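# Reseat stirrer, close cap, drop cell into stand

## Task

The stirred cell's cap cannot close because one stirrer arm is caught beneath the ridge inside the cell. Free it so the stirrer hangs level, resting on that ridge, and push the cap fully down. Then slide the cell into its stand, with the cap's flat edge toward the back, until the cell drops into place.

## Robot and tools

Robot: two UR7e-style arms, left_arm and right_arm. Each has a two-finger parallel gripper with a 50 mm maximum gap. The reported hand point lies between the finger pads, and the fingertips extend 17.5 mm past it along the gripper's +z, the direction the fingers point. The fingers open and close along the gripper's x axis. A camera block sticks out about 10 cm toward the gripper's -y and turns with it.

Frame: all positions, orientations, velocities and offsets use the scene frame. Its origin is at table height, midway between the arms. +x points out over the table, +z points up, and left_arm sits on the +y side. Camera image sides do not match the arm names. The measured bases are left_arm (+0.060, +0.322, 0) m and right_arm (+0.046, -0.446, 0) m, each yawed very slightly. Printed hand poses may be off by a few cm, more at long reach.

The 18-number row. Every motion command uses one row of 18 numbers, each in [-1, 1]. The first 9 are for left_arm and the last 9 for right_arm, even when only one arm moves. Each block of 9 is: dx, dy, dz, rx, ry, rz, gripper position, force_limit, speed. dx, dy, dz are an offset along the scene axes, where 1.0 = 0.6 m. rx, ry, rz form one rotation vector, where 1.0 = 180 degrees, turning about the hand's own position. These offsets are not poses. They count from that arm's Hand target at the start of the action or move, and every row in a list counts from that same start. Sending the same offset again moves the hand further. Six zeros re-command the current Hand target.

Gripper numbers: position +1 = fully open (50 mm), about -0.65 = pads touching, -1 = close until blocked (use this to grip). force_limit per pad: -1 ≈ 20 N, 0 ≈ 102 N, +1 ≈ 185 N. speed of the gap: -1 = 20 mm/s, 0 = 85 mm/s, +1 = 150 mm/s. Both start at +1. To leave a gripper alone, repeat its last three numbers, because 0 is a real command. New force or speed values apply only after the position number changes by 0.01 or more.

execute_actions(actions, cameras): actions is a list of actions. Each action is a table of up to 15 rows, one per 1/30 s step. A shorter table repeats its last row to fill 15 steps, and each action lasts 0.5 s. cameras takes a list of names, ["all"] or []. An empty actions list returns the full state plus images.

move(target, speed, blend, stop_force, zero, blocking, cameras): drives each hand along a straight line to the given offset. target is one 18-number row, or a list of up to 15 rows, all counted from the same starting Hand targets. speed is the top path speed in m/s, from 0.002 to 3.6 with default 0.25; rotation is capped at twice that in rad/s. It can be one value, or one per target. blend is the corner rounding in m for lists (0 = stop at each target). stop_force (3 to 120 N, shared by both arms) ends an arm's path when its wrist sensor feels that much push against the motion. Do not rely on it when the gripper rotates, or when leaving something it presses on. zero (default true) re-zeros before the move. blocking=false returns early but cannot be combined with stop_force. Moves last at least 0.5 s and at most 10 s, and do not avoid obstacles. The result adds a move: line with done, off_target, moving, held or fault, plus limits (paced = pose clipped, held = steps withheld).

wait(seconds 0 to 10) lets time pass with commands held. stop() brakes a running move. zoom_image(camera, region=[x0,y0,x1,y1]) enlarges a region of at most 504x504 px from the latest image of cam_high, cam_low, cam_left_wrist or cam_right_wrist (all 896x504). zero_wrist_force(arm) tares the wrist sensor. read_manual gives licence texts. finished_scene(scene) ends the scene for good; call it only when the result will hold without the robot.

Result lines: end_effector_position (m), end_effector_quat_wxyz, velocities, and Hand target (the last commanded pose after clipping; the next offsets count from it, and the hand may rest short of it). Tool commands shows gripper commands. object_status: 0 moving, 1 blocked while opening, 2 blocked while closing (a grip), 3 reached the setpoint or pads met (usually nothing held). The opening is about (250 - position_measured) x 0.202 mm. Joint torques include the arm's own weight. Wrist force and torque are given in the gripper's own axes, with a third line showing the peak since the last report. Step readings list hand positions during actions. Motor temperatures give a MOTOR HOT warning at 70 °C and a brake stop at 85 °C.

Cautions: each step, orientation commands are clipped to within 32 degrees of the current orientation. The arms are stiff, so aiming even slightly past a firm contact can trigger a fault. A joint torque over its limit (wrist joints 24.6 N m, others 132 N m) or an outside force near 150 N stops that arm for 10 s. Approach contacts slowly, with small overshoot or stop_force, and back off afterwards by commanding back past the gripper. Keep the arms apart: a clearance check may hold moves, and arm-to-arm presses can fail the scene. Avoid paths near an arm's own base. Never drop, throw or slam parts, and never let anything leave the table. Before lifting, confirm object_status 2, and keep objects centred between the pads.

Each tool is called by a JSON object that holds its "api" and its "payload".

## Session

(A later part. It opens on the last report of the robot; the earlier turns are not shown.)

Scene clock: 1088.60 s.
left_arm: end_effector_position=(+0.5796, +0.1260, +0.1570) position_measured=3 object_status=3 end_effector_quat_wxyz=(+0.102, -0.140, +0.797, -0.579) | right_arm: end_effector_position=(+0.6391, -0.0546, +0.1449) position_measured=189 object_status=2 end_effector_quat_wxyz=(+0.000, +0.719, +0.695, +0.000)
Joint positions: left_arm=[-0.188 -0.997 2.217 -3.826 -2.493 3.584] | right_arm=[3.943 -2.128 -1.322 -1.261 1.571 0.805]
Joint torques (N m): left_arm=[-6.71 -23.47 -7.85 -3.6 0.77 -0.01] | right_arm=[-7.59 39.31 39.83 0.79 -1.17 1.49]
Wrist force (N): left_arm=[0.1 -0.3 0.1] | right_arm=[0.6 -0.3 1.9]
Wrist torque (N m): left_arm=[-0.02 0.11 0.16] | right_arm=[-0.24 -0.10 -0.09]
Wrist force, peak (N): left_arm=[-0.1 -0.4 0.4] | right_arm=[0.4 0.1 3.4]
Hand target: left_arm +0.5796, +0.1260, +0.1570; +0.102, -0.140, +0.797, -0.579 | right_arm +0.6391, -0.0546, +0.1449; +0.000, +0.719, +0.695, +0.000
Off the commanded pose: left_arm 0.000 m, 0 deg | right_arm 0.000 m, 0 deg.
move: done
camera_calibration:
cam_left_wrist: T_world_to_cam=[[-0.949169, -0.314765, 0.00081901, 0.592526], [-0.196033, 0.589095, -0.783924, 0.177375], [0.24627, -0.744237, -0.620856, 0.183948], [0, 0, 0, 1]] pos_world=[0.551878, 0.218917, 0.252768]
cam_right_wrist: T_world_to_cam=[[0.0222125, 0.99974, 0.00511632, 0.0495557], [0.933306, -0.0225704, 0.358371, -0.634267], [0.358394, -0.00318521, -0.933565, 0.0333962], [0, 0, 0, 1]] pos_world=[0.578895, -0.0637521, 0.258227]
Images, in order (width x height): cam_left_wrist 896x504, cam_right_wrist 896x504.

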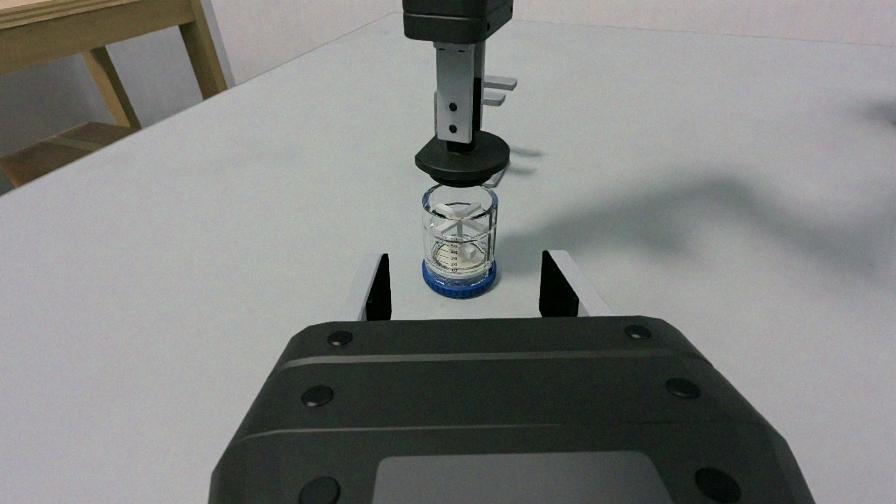

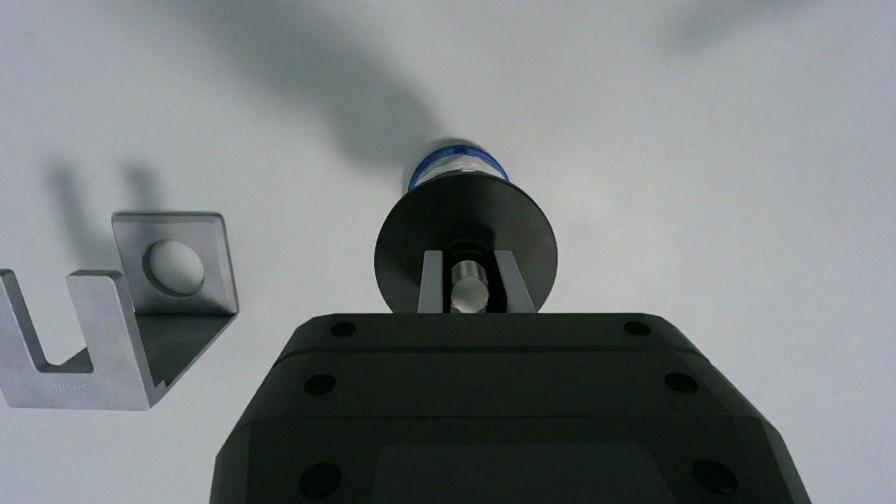

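{"api": "move", "payload": {"target": [0,0,0,0,0,0,1,1,1,0.001,0.001,-0.0282,0,0,0,-1,-0.4,-1], "speed": 0.05}}

{"api": "move", "payload": {"target": [0,0,0,0,0,0,1,1,1,0,0,-0.0267,0,0,0,-1,-0.4,-1], "speed": 0.008, "stop_force": 6, "cameras": ["cam_left_wrist", "cam_right_wrist"]}}

{"api": "zoom_image", "payload": {"camera": "cam_left_wrist", "region": [390, 120, 530, 300]}}

Scene clock: 1103.43 s.
left_arm: end_effector_position=(+0.5796, +0.1260, +0.1570) position_measured=3 object_status=3 end_effector_quat_wxyz=(+0.102, -0.140, +0.797, -0.579) | right_arm: end_effector_position=(+0.6397, -0.0540, +0.1281) position_measured=189 object_status=2 end_effector_quat_wxyz=(+0.000, +0.719, +0.695, +0.000)
Joint positions: left_arm=[-0.188 -0.997 2.217 -3.826 -2.493 3.584] | right_arm=[3.943 -2.143 -1.343 -1.225 1.571 0.805]
Joint torques (N m): left_arm=[-6.8 -24.48 -7.8 -3.54 0.85 -0.04] | right_arm=[-3.96 40.52 15.66 5.99 -0.76 1.66]
Wrist force (N): left_arm=[-0.1 -0.4 0.2] | right_arm=[0.4 -0.2 1.8]
Wrist torque (N m): left_arm=[-0.02 0.15 0.17] | right_arm=[-0.21 -0.07 -0.08]
Wrist force, peak (N): left_arm=[0.0 -0.5 0.4] | right_arm=[0.4 0.0 2.4]
Hand target: left_arm +0.5796, +0.1260, +0.1570; +0.102, -0.140, +0.797, -0.579 | right_arm +0.6397, -0.0540, +0.1280; +0.000, +0.719, +0.695, +0.000
Off the commanded pose: left_arm 0.000 m, 0 deg | right_arm 0.000 m, 0 deg.
move: done

Scene clock: 1106.17 s.
left_arm: end_effector_position=(+0.5796, +0.1260, +0.1570) position_measured=3 object_status=3 end_effector_quat_wxyz=(+0.102, -0.140, +0.797, -0.579) | right_arm: end_effector_position=(+0.6397, -0.0540, +0.1177) position_measured=189 object_status=2 end_effector_quat_wxyz=(+0.000, +0.719, +0.695, +0.000)
Joint positions: left_arm=[-0.188 -0.997 2.217 -3.826 -2.493 3.584] | right_arm=[3.943 -2.152 -1.357 -1.202 1.571 0.805]
Joint torques (N m): left_arm=[-6.5 -24.54 -8.61 -3.48 0.67 0.06] | right_arm=[2.9 65.02 39.1 2.31 -0.69 1.44]
Wrist force (N): left_arm=[-0.1 -0.3 0.0] | right_arm=[0.6 0.1 3.8]
Wrist torque (N m): left_arm=[-0.03 0.14 0.16] | right_arm=[-0.20 -0.09 -0.08]
Wrist force, peak (N): left_arm=[0.1 -0.6 0.2] | right_arm=[1.2 -1.4 -6.9]
Hand target: left_arm +0.5796, +0.1260, +0.1570; +0.102, -0.140, +0.797, -0.579 | right_arm +0.6397, -0.0540, +0.1177; +0.000, +0.719, +0.695, +0.000 (not the last commanded pose)
Off the commanded pose: left_arm 0.000 m, 0 deg | right_arm 0.006 m, 0 deg.
move: contact (right_arm)
camera_calibration:
cam_left_wrist: T_world_to_cam=[[-0.949169, -0.314765, 0.00081901, 0.592526], [-0.196033, 0.589095, -0.783924, 0.177375], [0.24627, -0.744237, -0.620856, 0.183948], [0, 0, 0, 1]] pos_world=[0.551878, 0.218917, 0.252768]
cam_right_wrist: T_world_to_cam=[[0.0224345, 0.999735, 0.00509152, 0.0489568], [0.933301, -0.0227688, 0.358373, -0.625132], [0.358394, -0.003288, -0.933565, 0.00765467], [0, 0, 0, 1]] pos_world=[0.579595, -0.0631522, 0.230927]
Images, in order (width x height): cam_left_wrist 896x504, cam_right_wrist 896x504.

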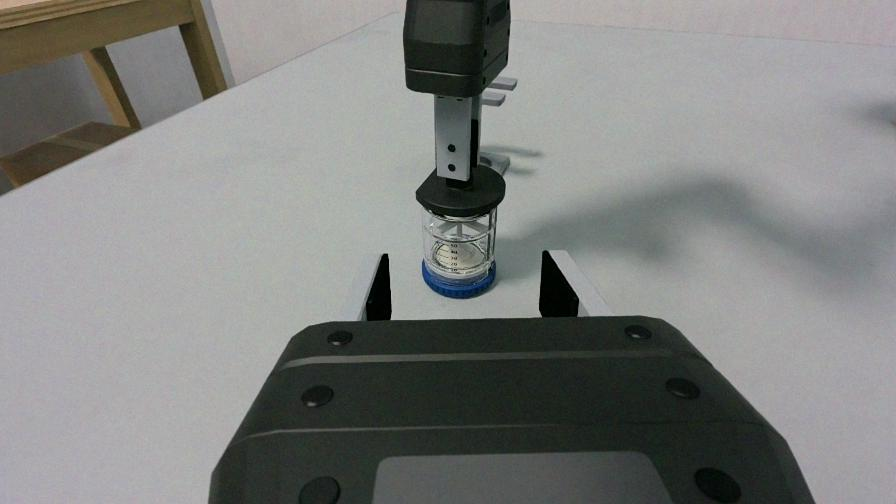

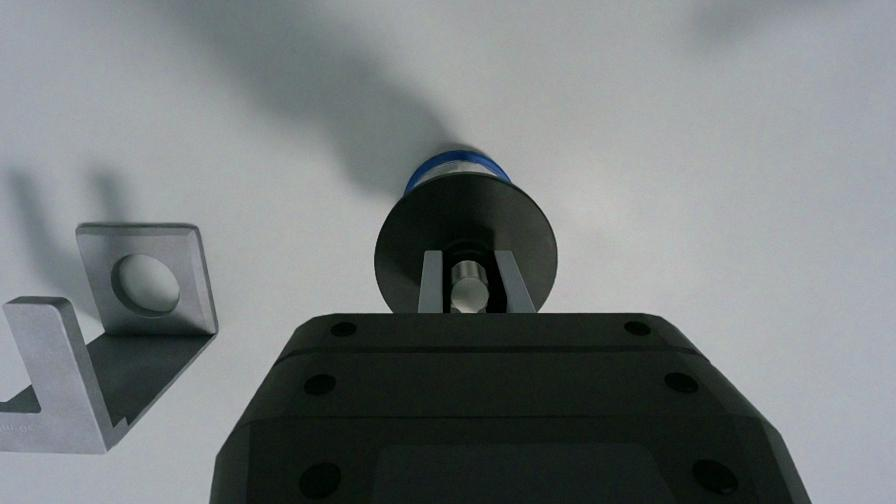

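Scaled by 2.800 from the camera's 896x504 image, which has a finer 1280x720 frame.

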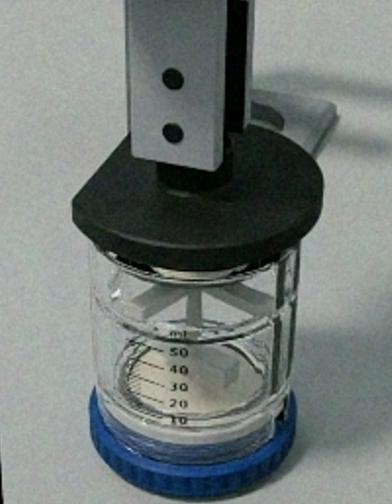

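{"api": "move", "payload": {"target": [0,0,0,0,0,0,1,1,1,0,0,-0.02,0,0,0,-1,-0.4,-1], "speed": 0.004, "stop_force": 30, "cameras": ["cam_left_wrist"]}}

{"api": "zoom_image", "payload": {"camera": "cam_left_wrist", "region": [390, 120, 530, 300]}}

Scene clock: 1114.33 s.
left_arm: end_effector_position=(+0.5796, +0.1260, +0.1570) position_measured=3 object_status=3 end_effector_quat_wxyz=(+0.102, -0.140, +0.797, -0.579) | right_arm: end_effector_position=(+0.6398, -0.0539, +0.1106) position_measured=189 object_status=2 end_effector_quat_wxyz=(+0.000, +0.719, +0.695, +0.001)
Joint positions: left_arm=[-0.188 -0.997 2.217 -3.826 -2.493 3.584] | right_arm=[3.943 -2.158 -1.367 -1.187 1.571 0.805]
Joint torques (N m): left_arm=[-8.11 -25.08 -7.84 -3.6 0.75 0.28] | right_arm=[3.37 41.91 24.32 -1.18 -0.66 1.71]
Wrist force (N): left_arm=[0.0 -0.2 0.1] | right_arm=[-2.6 -3.4 -29.2]
Wrist torque (N m): left_arm=[0.00 0.13 0.17] | right_arm=[-0.17 -0.11 -0.08]
Wrist force, peak (N): left_arm=[0.0 -0.6 0.1] | right_arm=[-2.9 -3.9 -33.0]
Hand target: left_arm +0.5796, +0.1260, +0.1570; +0.102, -0.140, +0.797, -0.579 | right_arm +0.6398, -0.0539, +0.1106; +0.000, +0.719, +0.695, +0.001 (not the last commanded pose)
Off the commanded pose: left_arm 0.000 m, 0 deg | right_arm 0.005 m, 0 deg.
move: contact (right_arm)
camera_calibration:
cam_left_wrist: T_world_to_cam=[[-0.949169, -0.314765, 0.00081901, 0.592526], [-0.196033, 0.589095, -0.783924, 0.177375], [0.24627, -0.744237, -0.620856, 0.183948], [0, 0, 0, 1]] pos_world=[0.551878, 0.218917, 0.252768]
Images, in order (width x height): cam_left_wrist 896x504.

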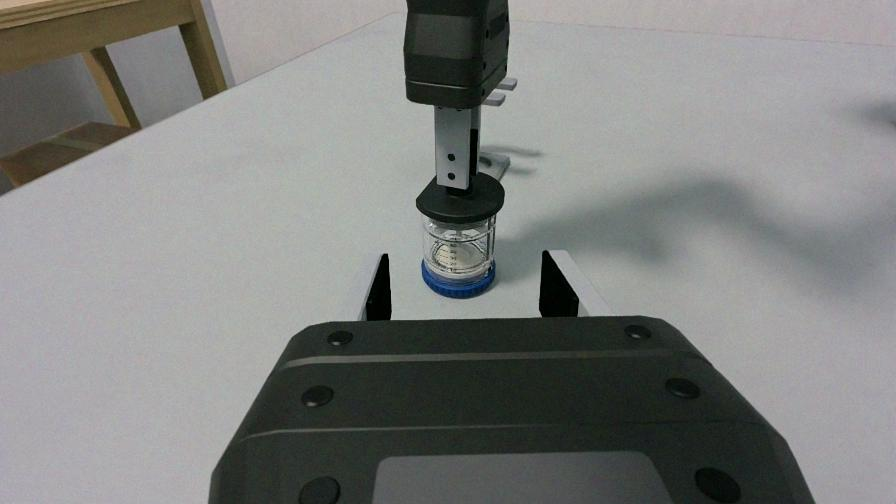

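Scaled by 2.800 from the camera's 896x504 image, which has a finer 1280x720 frame.

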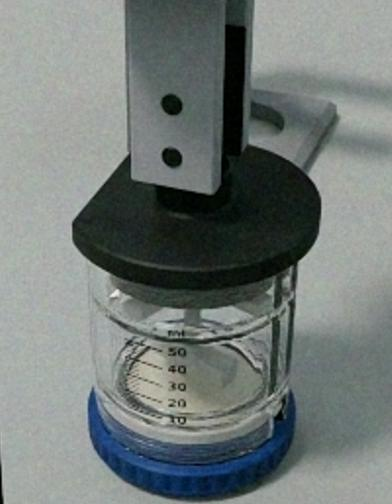

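{"api": "execute_actions", "payload": {"actions": [], "cameras": ["cam_left_wrist","cam_high"]}}

{"api": "zoom_image", "payload": {"camera": "cam_left_wrist", "region": [300, 120, 640, 420]}}

Scene clock: 1134.43 s.
left_arm: end_effector_position=(+0.5796, +0.1260, +0.1570) position_measured=3 object_status=3 end_effector_quat_wxyz=(+0.102, -0.140, +0.797, -0.579) | right_arm: end_effector_position=(+0.6398, -0.0539, +0.1106) position_measured=189 object_status=2 end_effector_quat_wxyz=(+0.000, +0.719, +0.695, +0.001)
Joint positions: left_arm=[-0.188 -0.997 2.217 -3.826 -2.493 3.584] | right_arm=[3.943 -2.158 -1.367 -1.187 1.571 0.805]
Joint velocities: within noise
Joint torques (N m): left_arm=[-6.99 -24.85 -8.85 -3.48 0.75 0.37] | right_arm=[3.49 41.11 24.57 1.01 -0.61 1.73]
Motor temperatures (°C): left_arm=[38 29 32 39 41 41] | right_arm=[30 36 36 46 49 41]
Wrist force (N): left_arm=[0.0 -0.3 0.2] | right_arm=[-2.6 -3.3 -29.0]
Wrist torque (N m): left_arm=[-0.02 0.13 0.17] | right_arm=[-0.14 -0.12 -0.08]
Wrist force, peak (N): left_arm=[-0.2 -0.5 0.3] | right_arm=[-2.8 -3.5 -29.7]
Hand target: left_arm +0.5796, +0.1260, +0.1570; +0.102, -0.140, +0.797, -0.579 | right_arm +0.6398, -0.0539, +0.1106; +0.000, +0.719, +0.695, +0.001 (not the last commanded pose)
Tool commands: left_gripper/position=+1.0 left_gripper/force_limit=+1.0 left_gripper/speed=+1.0 right_gripper/position=-1.0 right_gripper/force_limit=-0.4 right_gripper/speed=-1.0
Off the commanded pose: left_arm 0.000 m, 0 deg | right_arm 0.005 m, 0 deg.
camera_calibration:
cam_left_wrist: T_world_to_cam=[[-0.949169, -0.314765, 0.00081901, 0.592526], [-0.196033, 0.589095, -0.783924, 0.177375], [0.24627, -0.744237, -0.620856, 0.183948], [0, 0, 0, 1]] pos_world=[0.551878, 0.218917, 0.252768]
Images, in order (width x height): cam_high 896x504, cam_left_wrist 896x504.

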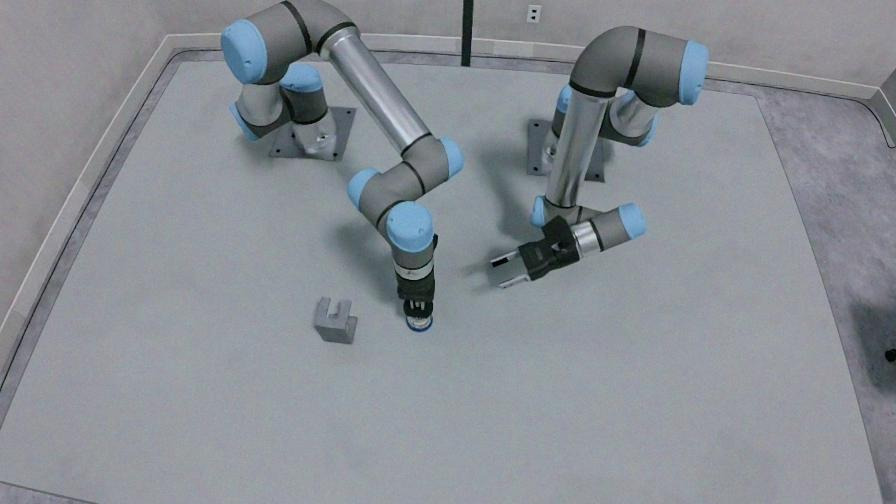

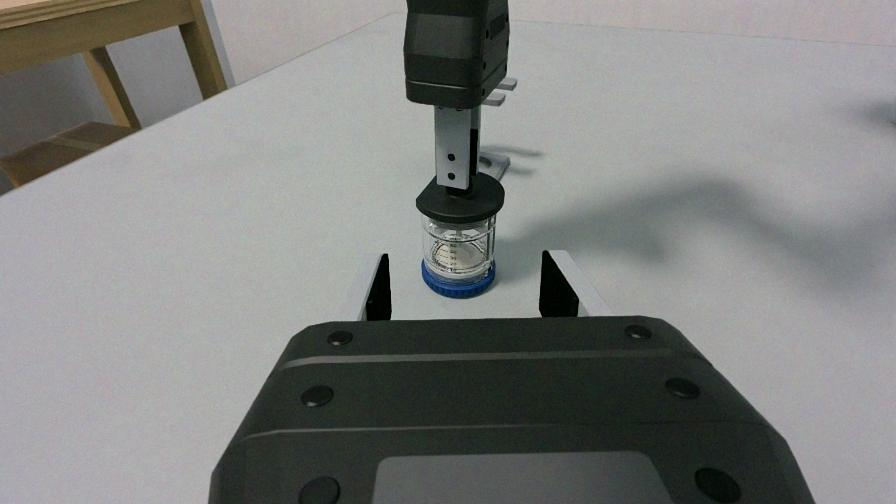

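Scaled by 1.482 from the camera's 896x504 image, which has a finer 1280x720 frame.

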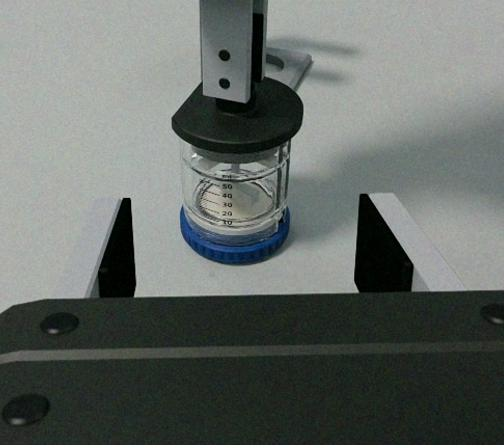

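{"api": "zoom_image", "payload": {"camera": "cam_left_wrist", "region": [405, 165, 515, 305]}}

Scaled by 3.600 from the camera's 896x504 image, which has a finer 1280x720 frame.

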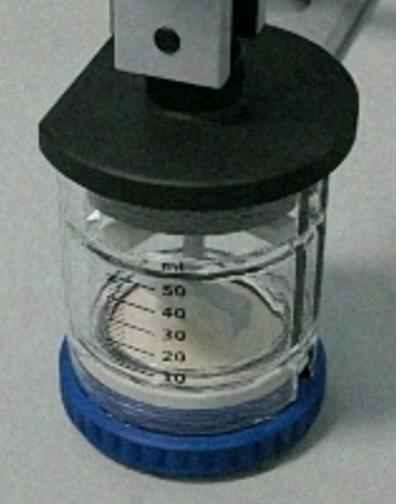

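{"api": "move", "payload": {"target": [0,0,0,0,0,0,1,1,1, 0,0,-0.0066,0,0,0,-1,-0.4,-1], "speed": 0.004, "stop_force": 15}}

Scene clock: 1144.27 s.
left_arm: end_effector_position=(+0.5796, +0.1260, +0.1570) position_measured=3 object_status=3 end_effector_quat_wxyz=(+0.102, -0.140, +0.797, -0.579) | right_arm: end_effector_position=(+0.6399, -0.0539, +0.1102) position_measured=189 object_status=2 end_effector_quat_wxyz=(+0.000, +0.719, +0.695, +0.001)
Joint positions: left_arm=[-0.188 -0.997 2.217 -3.826 -2.493 3.584] | right_arm=[3.943 -2.159 -1.367 -1.185 1.571 0.805]
Joint torques (N m): left_arm=[-6.88 -24.85 -7.3 -3.45 0.52 0.28] | right_arm=[3.19 24.37 16.02 -2.5 -0.57 1.6]
Wrist force (N): left_arm=[-0.1 -0.1 0.2] | right_arm=[-4.8 -5.5 -50.3]
Wrist torque (N m): left_arm=[0.00 0.13 0.17] | right_arm=[-0.14 -0.17 -0.09]
Wrist force, peak (N): left_arm=[-0.2 -0.5 0.4] | right_arm=[-5.0 -6.2 -52.4]
Hand target: left_arm +0.5796, +0.1260, +0.1570; +0.102, -0.140, +0.797, -0.579 | right_arm +0.6399, -0.0538, +0.1103; +0.000, +0.719, +0.695, +0.001 (not the last commanded pose)
Off the commanded pose: left_arm 0.000 m, 0 deg | right_arm 0.003 m, 0 deg.
move: contact (right_arm)

{"api": "move", "payload": {"target": [0,0,0,0,0,0,1,1,1, 0,0,0.0015,0,0,0,-1,-0.4,-1], "speed": 0.004}}

Scene clock: 1147.53 s.
left_arm: end_effector_position=(+0.5796, +0.1260, +0.1570) position_measured=3 object_status=3 end_effector_quat_wxyz=(+0.102, -0.140, +0.797, -0.579) | right_arm: end_effector_position=(+0.6399, -0.0539, +0.1110) position_measured=189 object_status=2 end_effector_quat_wxyz=(+0.000, +0.719, +0.695, +0.001)
Joint positions: left_arm=[-0.188 -0.997 2.217 -3.826 -2.493 3.584] | right_arm=[3.943 -2.158 -1.366 -1.187 1.571 0.805]
Joint torques (N m): left_arm=[-5.98 -23.66 -7.86 -3.36 0.48 0.51] | right_arm=[3.75 55.4 32.63 0.16 -0.62 1.35]
Wrist force (N): left_arm=[0.0 -0.4 0.1] | right_arm=[-0.8 -1.8 -10.9]
Wrist torque (N m): left_arm=[-0.03 0.13 0.17] | right_arm=[-0.19 -0.06 -0.08]
Wrist force, peak (N): left_arm=[-0.2 -0.4 0.4] | right_arm=[-4.8 -5.8 -50.5]
Hand target: left_arm +0.5796, +0.1260, +0.1570; +0.102, -0.140, +0.797, -0.579 | right_arm +0.6399, -0.0538, +0.1112; +0.000, +0.719, +0.695, +0.001
Off the commanded pose: left_arm 0.000 m, 0 deg | right_arm 0.000 m, 0 deg.
move: done

{"api": "move", "payload": {"target": [[0,0,0,0,0,0,1,1,1, 0,0,0.0005,0,0,0,-0.1,-0.4,-0.5],[0,0,0,0,0,0,1,1,1, 0,0,0.0122,0,0,0,-0.1,-0.4,-0.5]], "speed": 0.05, "cameras": ["cam_right_wrist","cam_left_wrist"]}}

{"api": "zoom_image", "payload": {"camera": "cam_right_wrist", "region": [300, 60, 640, 360]}}

{"api": "zoom_image", "payload": {"camera": "cam_left_wrist", "region": [405, 165, 515, 305]}}

Scene clock: 1206.70 s.
left_arm: end_effector_position=(+0.5796, +0.1260, +0.1570) position_measured=3 object_status=3 end_effector_quat_wxyz=(+0.102, -0.140, +0.797, -0.579) | right_arm: end_effector_position=(+0.6399, -0.0538, +0.1184) position_measured=167 object_status=3 end_effector_quat_wxyz=(+0.000, +0.719, +0.695, +0.001)
Joint positions: left_arm=[-0.188 -0.997 2.217 -3.826 -2.493 3.584] | right_arm=[3.943 -2.151 -1.357 -1.203 1.571 0.805]
Joint torques (N m): left_arm=[-6.42 -24.93 -8.09 -3.49 0.55 0.59] | right_arm=[3.49 63.79 38.18 0.89 -0.82 1.68]
Wrist force (N): left_arm=[0.1 -0.4 0.2] | right_arm=[0.4 -0.2 1.3]
Wrist torque (N m): left_arm=[-0.02 0.11 0.17] | right_arm=[-0.22 -0.06 -0.08]
Wrist force, peak (N): left_arm=[-0.3 -0.6 0.0] | right_arm=[-0.6 -1.6 -10.0]
Hand target: left_arm +0.5796, +0.1260, +0.1570; +0.102, -0.140, +0.797, -0.579 | right_arm +0.6399, -0.0538, +0.1185; +0.000, +0.719, +0.695, +0.001
Off the commanded pose: left_arm 0.000 m, 0 deg | right_arm 0.000 m, 0 deg.
move: done
camera_calibration:
cam_left_wrist: T_world_to_cam=[[-0.949169, -0.314765, 0.00081901, 0.592526], [-0.196033, 0.589095, -0.783924, 0.177375], [0.24627, -0.744237, -0.620856, 0.183948], [0, 0, 0, 1]] pos_world=[0.551878, 0.218917, 0.252768]
cam_right_wrist: T_world_to_cam=[[0.022471, 0.99973, 0.00586921, 0.0486463], [0.933027, -0.0230797, 0.359066, -0.625497], [0.359105, -0.00259244, -0.933294, 0.00783804], [0, 0, 0, 1]] pos_world=[0.579698, -0.0630492, 0.231624]
Images, in order (width x height): cam_left_wrist 896x504, cam_right_wrist 896x504.

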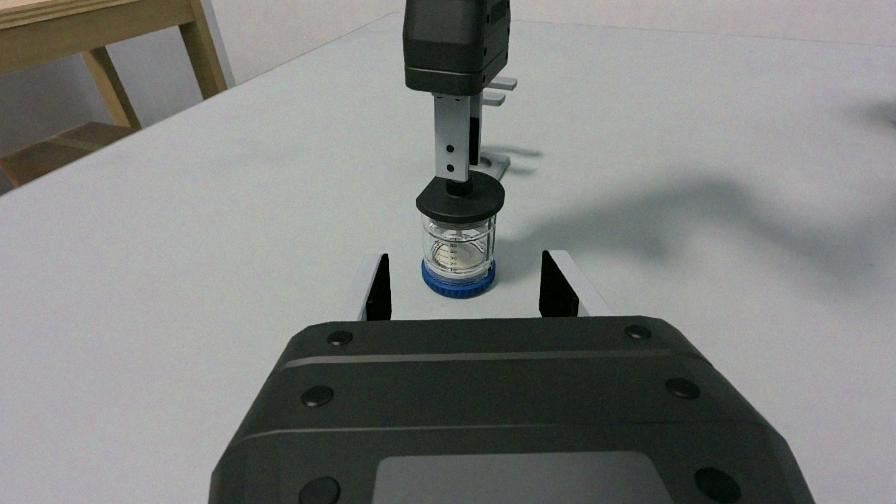

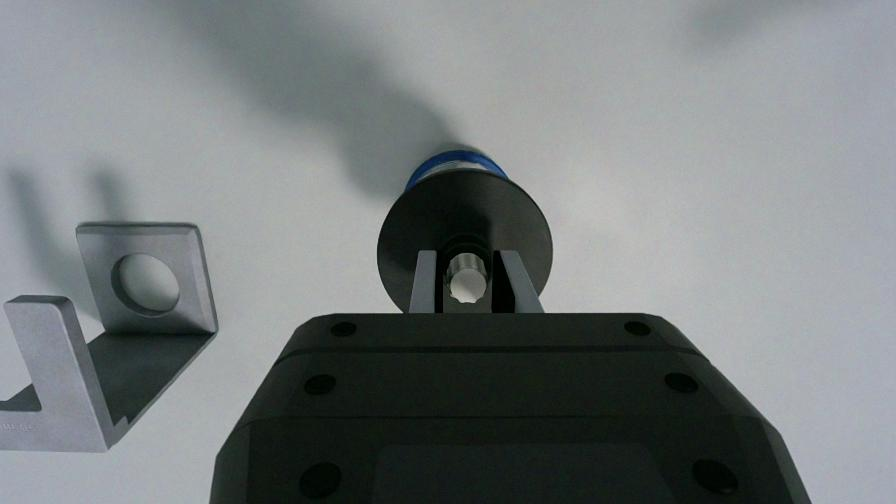

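Scaled by 1.482 from the camera's 896x504 image, which has a finer 1280x720 frame.

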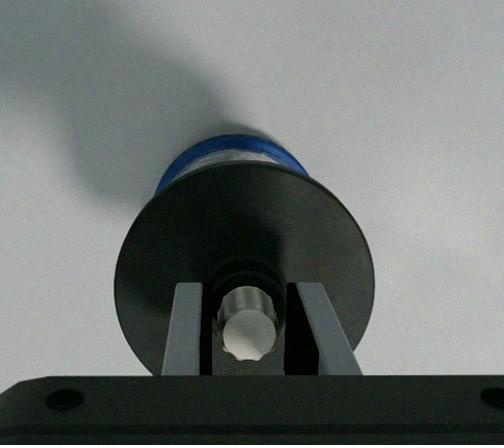

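Scaled by 3.600 from the camera's 896x504 image, which has a finer 1280x720 frame.

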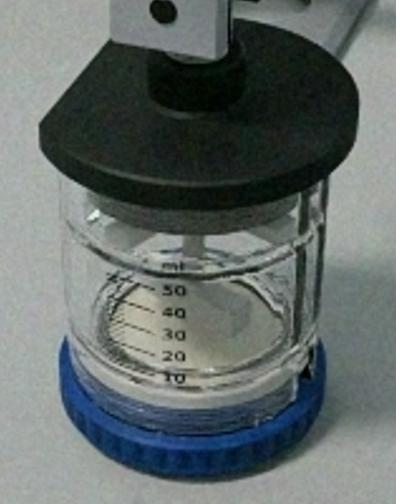

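{"api": "zoom_image", "payload": {"camera": "cam_right_wrist", "region": [0, 200, 240, 470]}}

{"api": "zoom_image", "payload": {"camera": "cam_left_wrist", "region": [460, 65, 560, 200]}}

Scaled by 1.867 from the camera's 896x504 image, which has a finer 1280x720 frame.

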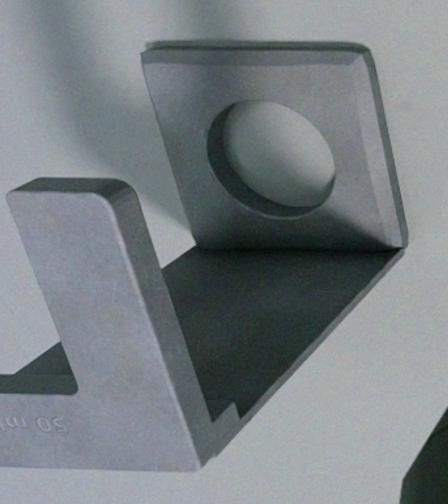

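Scaled by 3.733 from the camera's 896x504 image, which has a finer 1280x720 frame.

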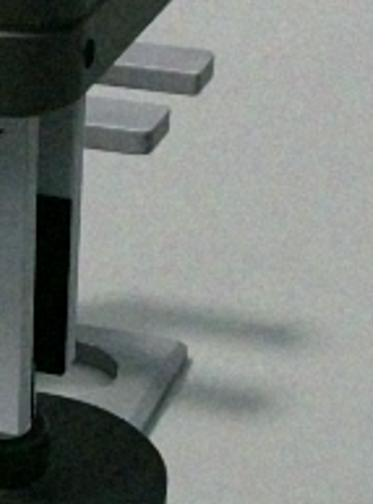

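{"api": "move", "payload": {"target": [[0,0,0,0,0,0,1,1,1, 0,0,0,0,0,0,-1,-0.4,-1],[0,0,0,0,0,0,1,1,1, 0,0,0.025,0,0,0,-1,-0.4,-1]], "speed": 0.02, "cameras": ["cam_right_wrist","cam_left_wrist"]}}

{"api": "zoom_image", "payload": {"camera": "cam_left_wrist", "region": [405, 155, 515, 305]}}

Scene clock: 1223.33 s.
left_arm: end_effector_position=(+0.5796, +0.1260, +0.1570) position_measured=3 object_status=3 end_effector_quat_wxyz=(+0.102, -0.140, +0.797, -0.579) | right_arm: end_effector_position=(+0.6399, -0.0538, +0.1334) position_measured=193 object_status=2 end_effector_quat_wxyz=(+0.000, +0.719, +0.695, +0.001)
Joint positions: left_arm=[-0.188 -0.997 2.217 -3.826 -2.493 3.584] | right_arm=[3.943 -2.139 -1.336 -1.235 1.571 0.805]
Joint torques (N m): left_arm=[-6.37 -25.26 -7.44 -3.52 0.59 0.57] | right_arm=[3.82 64.73 40.42 1.17 -0.84 1.73]
Wrist force (N): left_arm=[0.0 -0.3 0.3] | right_arm=[0.4 -0.1 3.6]
Wrist torque (N m): left_arm=[-0.03 0.12 0.16] | right_arm=[-0.22 -0.06 -0.09]
Wrist force, peak (N): left_arm=[0.0 -0.6 0.1] | right_arm=[0.5 0.0 3.9]
Hand target: left_arm +0.5796, +0.1260, +0.1570; +0.102, -0.140, +0.797, -0.579 | right_arm +0.6399, -0.0538, +0.1335; +0.000, +0.719, +0.695, +0.001
Off the commanded pose: left_arm 0.000 m, 0 deg | right_arm 0.000 m, 0 deg.
move: done
camera_calibration:
cam_left_wrist: T_world_to_cam=[[-0.949169, -0.314765, 0.00081901, 0.592526], [-0.196033, 0.589095, -0.783924, 0.177375], [0.24627, -0.744237, -0.620856, 0.183948], [0, 0, 0, 1]] pos_world=[0.551878, 0.218917, 0.252768]
cam_right_wrist: T_world_to_cam=[[0.022471, 0.99973, 0.00586921, 0.0485583], [0.933027, -0.0230797, 0.359066, -0.630883], [0.359105, -0.00259244, -0.933294, 0.0218374], [0, 0, 0, 1]] pos_world=[0.579698, -0.0630492, 0.246624]
Images, in order (width x height): cam_left_wrist 896x504, cam_right_wrist 896x504.

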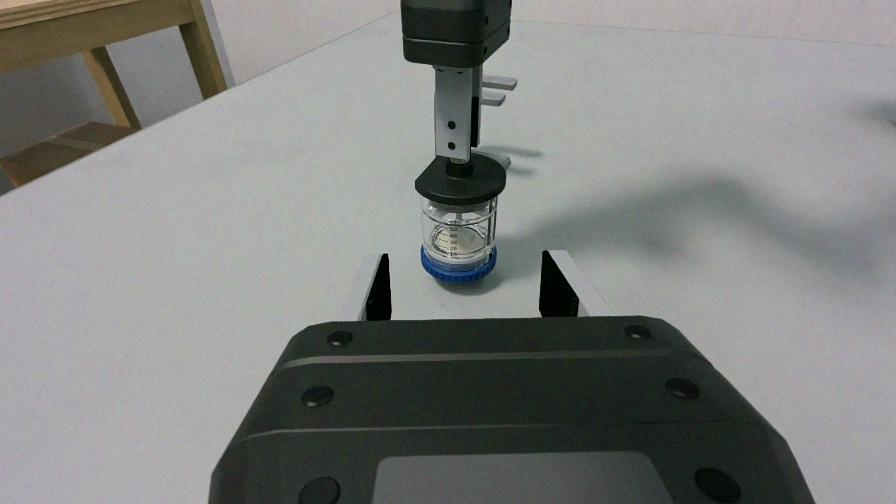

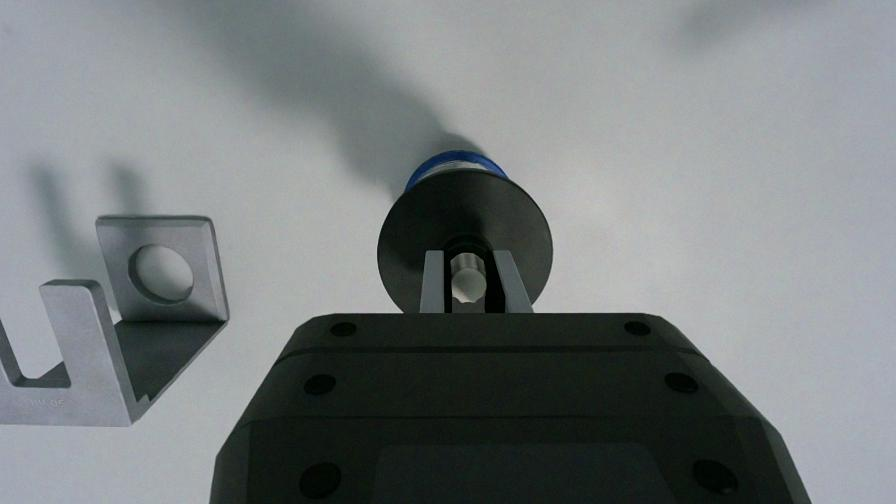

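Scaled by 3.360 from the camera's 896x504 image, which has a finer 1280x720 frame.

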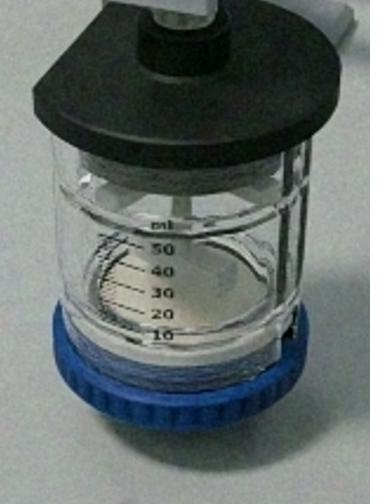

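{"api": "move", "payload": {"target": [[0,0,0,0,0,0,1,1,1, -0.0715,-0.03,0,0,0,0,-1,-0.4,-1],[0,0,0,0,0,0,1,1,1, -0.0715,-0.302,0,0,0,0,-1,-0.4,-1]], "speed": 0.12, "blend": 0.02, "cameras": ["cam_right_wrist","cam_left_wrist"]}}

{"api": "zoom_image", "payload": {"camera": "cam_right_wrist", "region": [300, 60, 640, 360]}}

{"api": "zoom_image", "payload": {"camera": "cam_left_wrist", "region": [430, 40, 600, 180]}}

Scene clock: 1232.07 s.
left_arm: end_effector_position=(+0.5796, +0.1260, +0.1570) position_measured=3 object_status=3 end_effector_quat_wxyz=(+0.102, -0.140, +0.797, -0.579) | right_arm: end_effector_position=(+0.5970, -0.2348, +0.1335) position_measured=193 object_status=2 end_effector_quat_wxyz=(+0.000, +0.719, +0.695, +0.001)
Joint positions: left_arm=[-0.188 -0.997 2.217 -3.826 -2.493 3.584] | right_arm=[3.765 -1.869 -1.739 -1.103 1.571 0.627]
Joint torques (N m): left_arm=[-7.57 -24.96 -8.89 -3.58 0.64 0.62] | right_arm=[-9.09 51.88 14.75 6.3 1.45 -1.61]
Wrist force (N): left_arm=[-0.3 -0.2 0.3] | right_arm=[0.4 0.1 3.6]
Wrist torque (N m): left_arm=[-0.02 0.17 0.17] | right_arm=[-0.17 -0.07 0.02]
Wrist force, peak (N): left_arm=[0.1 -0.4 0.5] | right_arm=[0.5 -0.1 3.9]
Hand target: left_arm +0.5796, +0.1260, +0.1570; +0.102, -0.140, +0.797, -0.579 | right_arm +0.5970, -0.2350, +0.1335; +0.000, +0.719, +0.695, +0.001
Off the commanded pose: left_arm 0.000 m, 0 deg | right_arm 0.000 m, 0 deg.
move: done
camera_calibration:
cam_left_wrist: T_world_to_cam=[[-0.949169, -0.314765, 0.00081901, 0.592526], [-0.196033, 0.589095, -0.783924, 0.177375], [0.24627, -0.744237, -0.620856, 0.183948], [0, 0, 0, 1]] pos_world=[0.551878, 0.218917, 0.252768]
cam_right_wrist: T_world_to_cam=[[0.022471, 0.99973, 0.00586921, 0.230473], [0.933027, -0.0230797, 0.359066, -0.595069], [0.359105, -0.00259244, -0.933294, 0.0368671], [0, 0, 0, 1]] pos_world=[0.536798, -0.244049, 0.246724]
Images, in order (width x height): cam_left_wrist 896x504, cam_right_wrist 896x504.

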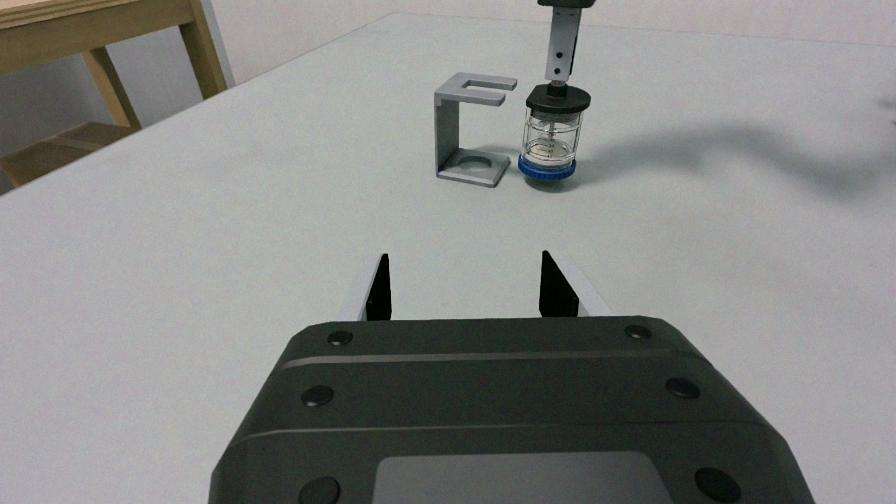

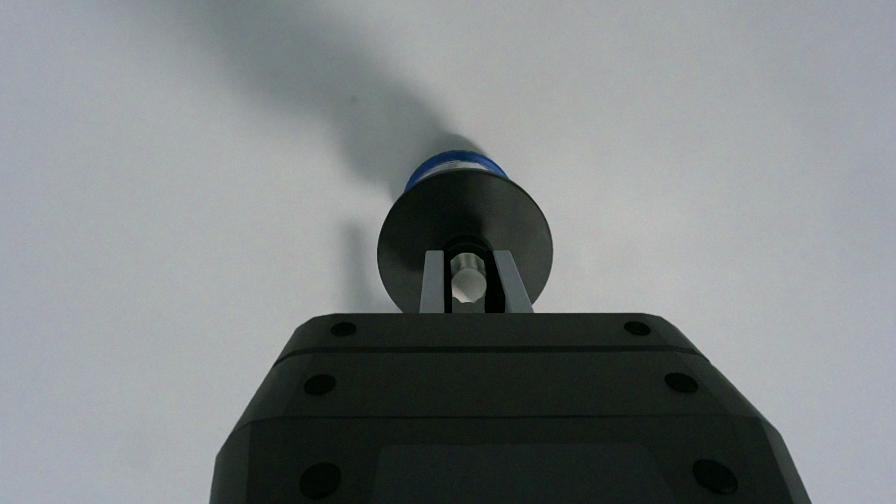

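Scaled by 1.482 from the camera's 896x504 image, which has a finer 1280x720 frame.

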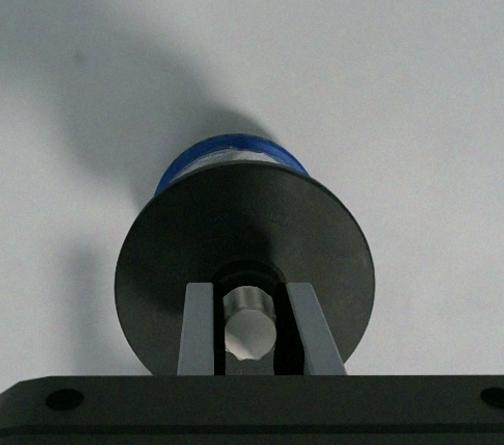

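Scaled by 2.965 from the camera's 896x504 image, which has a finer 1280x720 frame.

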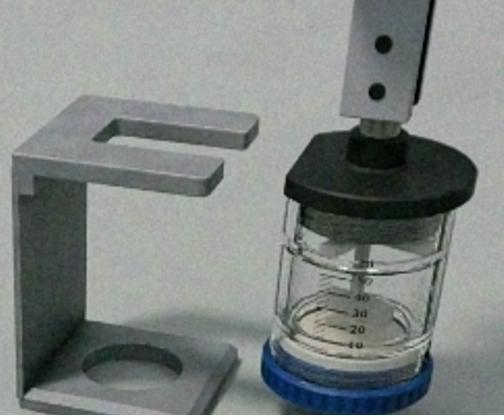

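{"api": "zoom_image", "payload": {"camera": "cam_left_wrist", "region": [425, 60, 525, 130]}}

{"api": "zoom_image", "payload": {"camera": "cam_left_wrist", "region": [425, 125, 525, 195]}}

{"api": "zoom_image", "payload": {"camera": "cam_left_wrist", "region": [500, 75, 600, 195]}}

Scaled by 5.040 from the camera's 896x504 image, which has a finer 1280x720 frame.

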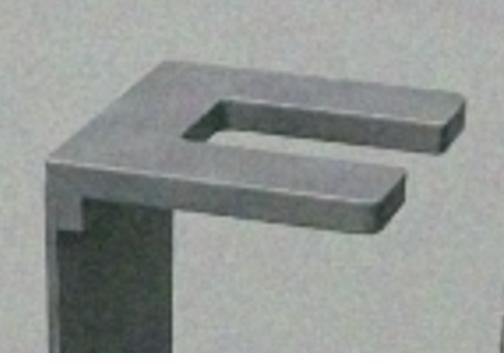

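Scaled by 5.040 from the camera's 896x504 image, which has a finer 1280x720 frame.

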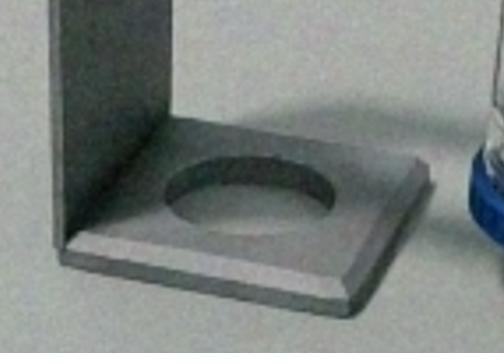

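Scaled by 4.200 from the camera's 896x504 image, which has a finer 1280x720 frame.

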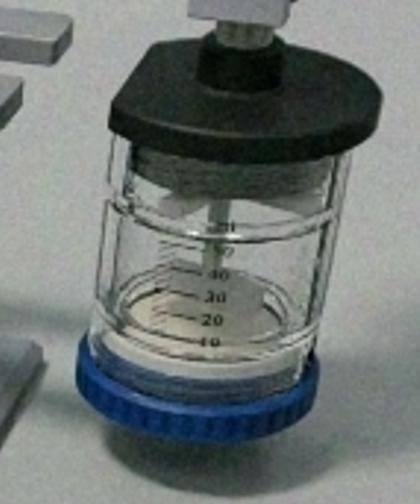

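{"api": "zoom_image", "payload": {"camera": "cam_left_wrist", "region": [430, 85, 480, 115]}}

{"api": "zoom_image", "payload": {"camera": "cam_left_wrist", "region": [465, 80, 515, 110]}}

{"api": "zoom_image", "payload": {"camera": "cam_left_wrist", "region": [465, 160, 515, 190]}}

{"api": "zoom_image", "payload": {"camera": "cam_left_wrist", "region": [515, 75, 595, 125]}}

{"api": "zoom_image", "payload": {"camera": "cam_left_wrist", "region": [515, 150, 595, 200]}}

Scaled by 10.080 from the camera's 896x504 image, which has a finer 1280x720 frame.

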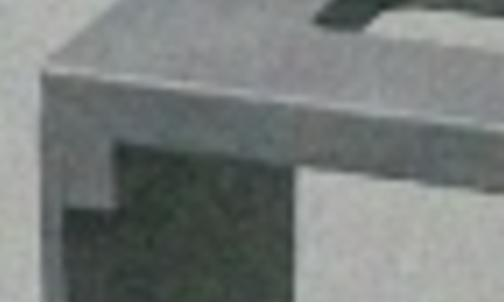

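Scaled by 10.080 from the camera's 896x504 image, which has a finer 1280x720 frame.

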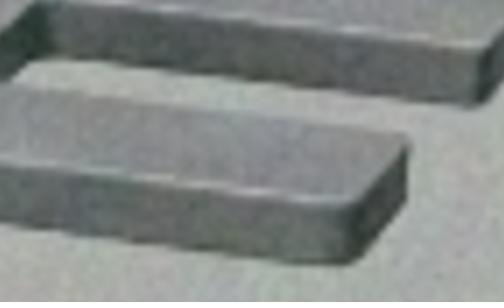

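Scaled by 10.080 from the camera's 896x504 image, which has a finer 1280x720 frame.

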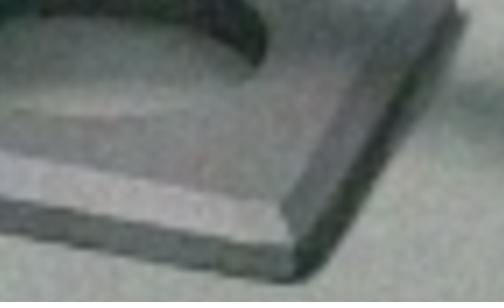

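Scaled by 6.300 from the camera's 896x504 image, which has a finer 1280x720 frame.

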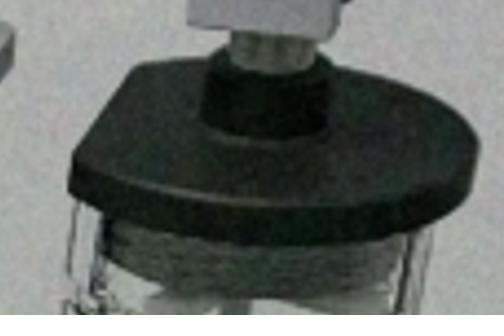

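Scaled by 6.300 from the camera's 896x504 image, which has a finer 1280x720 frame.

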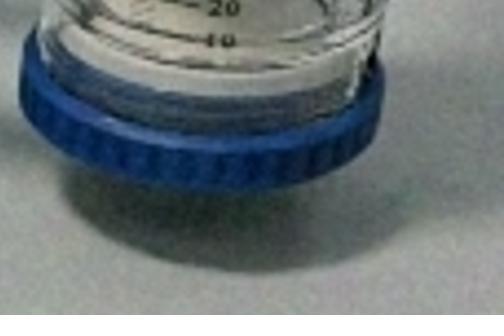

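{"api": "move", "payload": {"target": [[0,0,0,0,0,0,1,1,1, 0,0,-0.01,0,0,0,-1,-0.4,-1],[0,0,0,0,0,0,1,1,1, 0.0717,-0.00238,-0.01,0,0,0,-1,-0.4,-1]], "speed": 0.03, "stop_force": 5, "cameras": ["cam_right_wrist","cam_left_wrist"]}}

{"api": "zoom_image", "payload": {"camera": "cam_left_wrist", "region": [430, 60, 550, 130]}}

{"api": "zoom_image", "payload": {"camera": "cam_left_wrist", "region": [430, 130, 550, 200]}}

Scene clock: 1275.63 s.
left_arm: end_effector_position=(+0.5796, +0.1260, +0.1570) position_measured=3 object_status=3 end_effector_quat_wxyz=(+0.102, -0.140, +0.797, -0.579) | right_arm: end_effector_position=(+0.6400, -0.2364, +0.1275) position_measured=193 object_status=2 end_effector_quat_wxyz=(+0.000, +0.719, +0.695, +0.001)
Joint positions: left_arm=[-0.188 -0.997 2.217 -3.826 -2.493 3.584] | right_arm=[3.723 -1.962 -1.625 -1.124 1.571 0.585]
Joint torques (N m): left_arm=[-6.39 -24.33 -7.69 -3.52 0.5 0.9] | right_arm=[-7.8 31.91 39.37 1.22 1.23 -1.36]
Wrist force (N): left_arm=[-0.2 -0.1 0.3] | right_arm=[0.6 0.3 4.6]
Wrist torque (N m): left_arm=[0.01 0.14 0.17] | right_arm=[-0.17 -0.08 0.00]
Wrist force, peak (N): left_arm=[-0.1 -0.7 0.2] | right_arm=[0.8 0.4 4.8]
Hand target: left_arm +0.5796, +0.1260, +0.1570; +0.102, -0.140, +0.797, -0.579 | right_arm +0.6400, -0.2364, +0.1275; +0.000, +0.719, +0.695, +0.001
Off the commanded pose: left_arm 0.000 m, 0 deg | right_arm 0.000 m, 0 deg.
move: done
camera_calibration:
cam_left_wrist: T_world_to_cam=[[-0.949169, -0.314765, 0.00081901, 0.592526], [-0.196033, 0.589095, -0.783924, 0.177375], [0.24627, -0.744237, -0.620856, 0.183948], [0, 0, 0, 1]] pos_world=[0.551878, 0.218917, 0.252768]
cam_right_wrist: T_world_to_cam=[[0.022471, 0.99973, 0.00586921, 0.231141], [0.933027, -0.0230797, 0.359066, -0.633072], [0.359105, -0.00259244, -0.933294, 0.0158217], [0, 0, 0, 1]] pos_world=[0.579798, -0.245649, 0.240724]
Images, in order (width x height): cam_left_wrist 896x504, cam_right_wrist 896x504.

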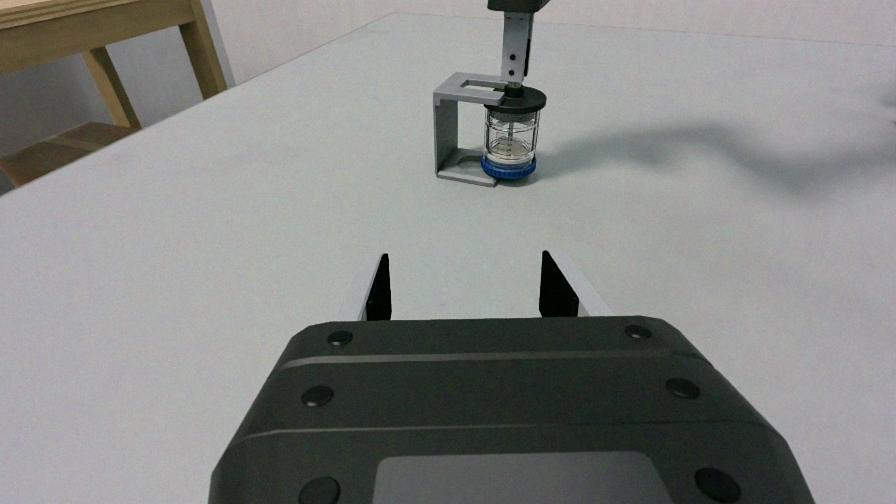

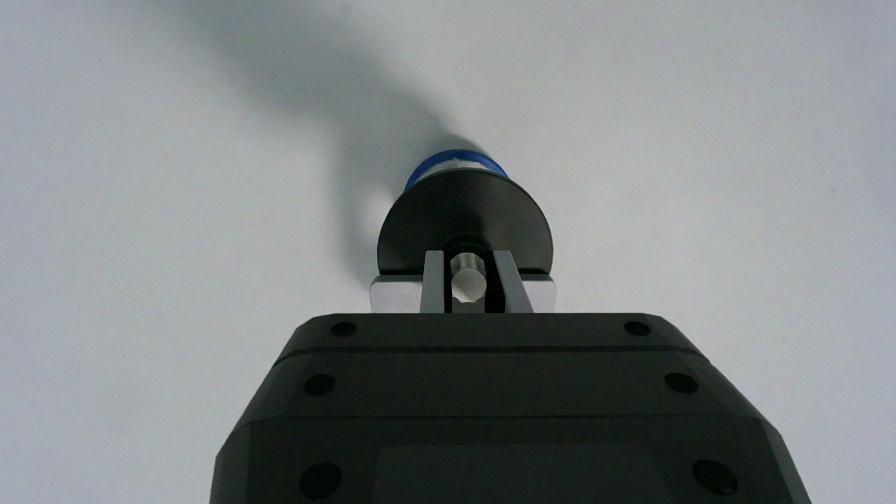

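Scaled by 4.200 from the camera's 896x504 image, which has a finer 1280x720 frame.

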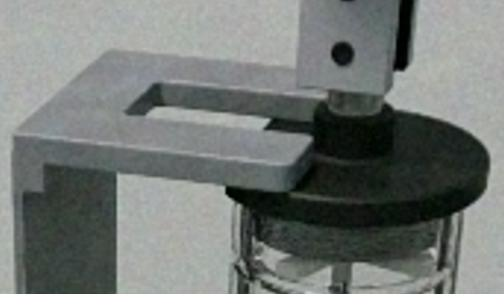

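Scaled by 4.200 from the camera's 896x504 image, which has a finer 1280x720 frame.

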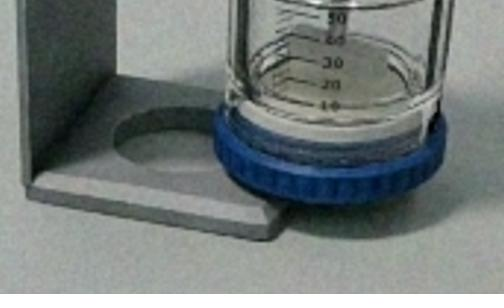

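{"api": "move", "payload": {"target": [0,0,0,0,0,0,1,1,1, 0,0,-0.0067,0,0,0,-1,-0.4,-1], "speed": 0.004, "stop_force": 3}}

Scene clock: 1280.33 s.
left_arm: end_effector_position=(+0.5796, +0.1260, +0.1570) position_measured=3 object_status=3 end_effector_quat_wxyz=(+0.102, -0.140, +0.797, -0.579) | right_arm: end_effector_position=(+0.6400, -0.2364, +0.1262) position_measured=193 object_status=2 end_effector_quat_wxyz=(+0.000, +0.719, +0.695, +0.001)
Joint positions: left_arm=[-0.188 -0.997 2.217 -3.826 -2.493 3.584] | right_arm=[3.723 -1.963 -1.627 -1.121 1.571 0.585]
Joint torques (N m): left_arm=[-6.49 -25.23 -8.57 -3.5 0.37 0.73] | right_arm=[-7.87 51.85 36.73 1.09 0.48 -1.56]
Wrist force (N): left_arm=[0.0 0.0 -0.1] | right_arm=[0.5 -0.5 -0.9]
Wrist torque (N m): left_arm=[0.02 0.12 0.16] | right_arm=[-0.20 -0.08 0.00]
Wrist force, peak (N): left_arm=[-0.2 -0.3 0.5] | right_arm=[0.4 -1.6 -5.8]
Hand target: left_arm +0.5796, +0.1260, +0.1570; +0.102, -0.140, +0.797, -0.579 | right_arm +0.6400, -0.2364, +0.1262; +0.000, +0.719, +0.695, +0.001 (not the last commanded pose)
Off the commanded pose: left_arm 0.000 m, 0 deg | right_arm 0.003 m, 0 deg.
move: contact (right_arm)


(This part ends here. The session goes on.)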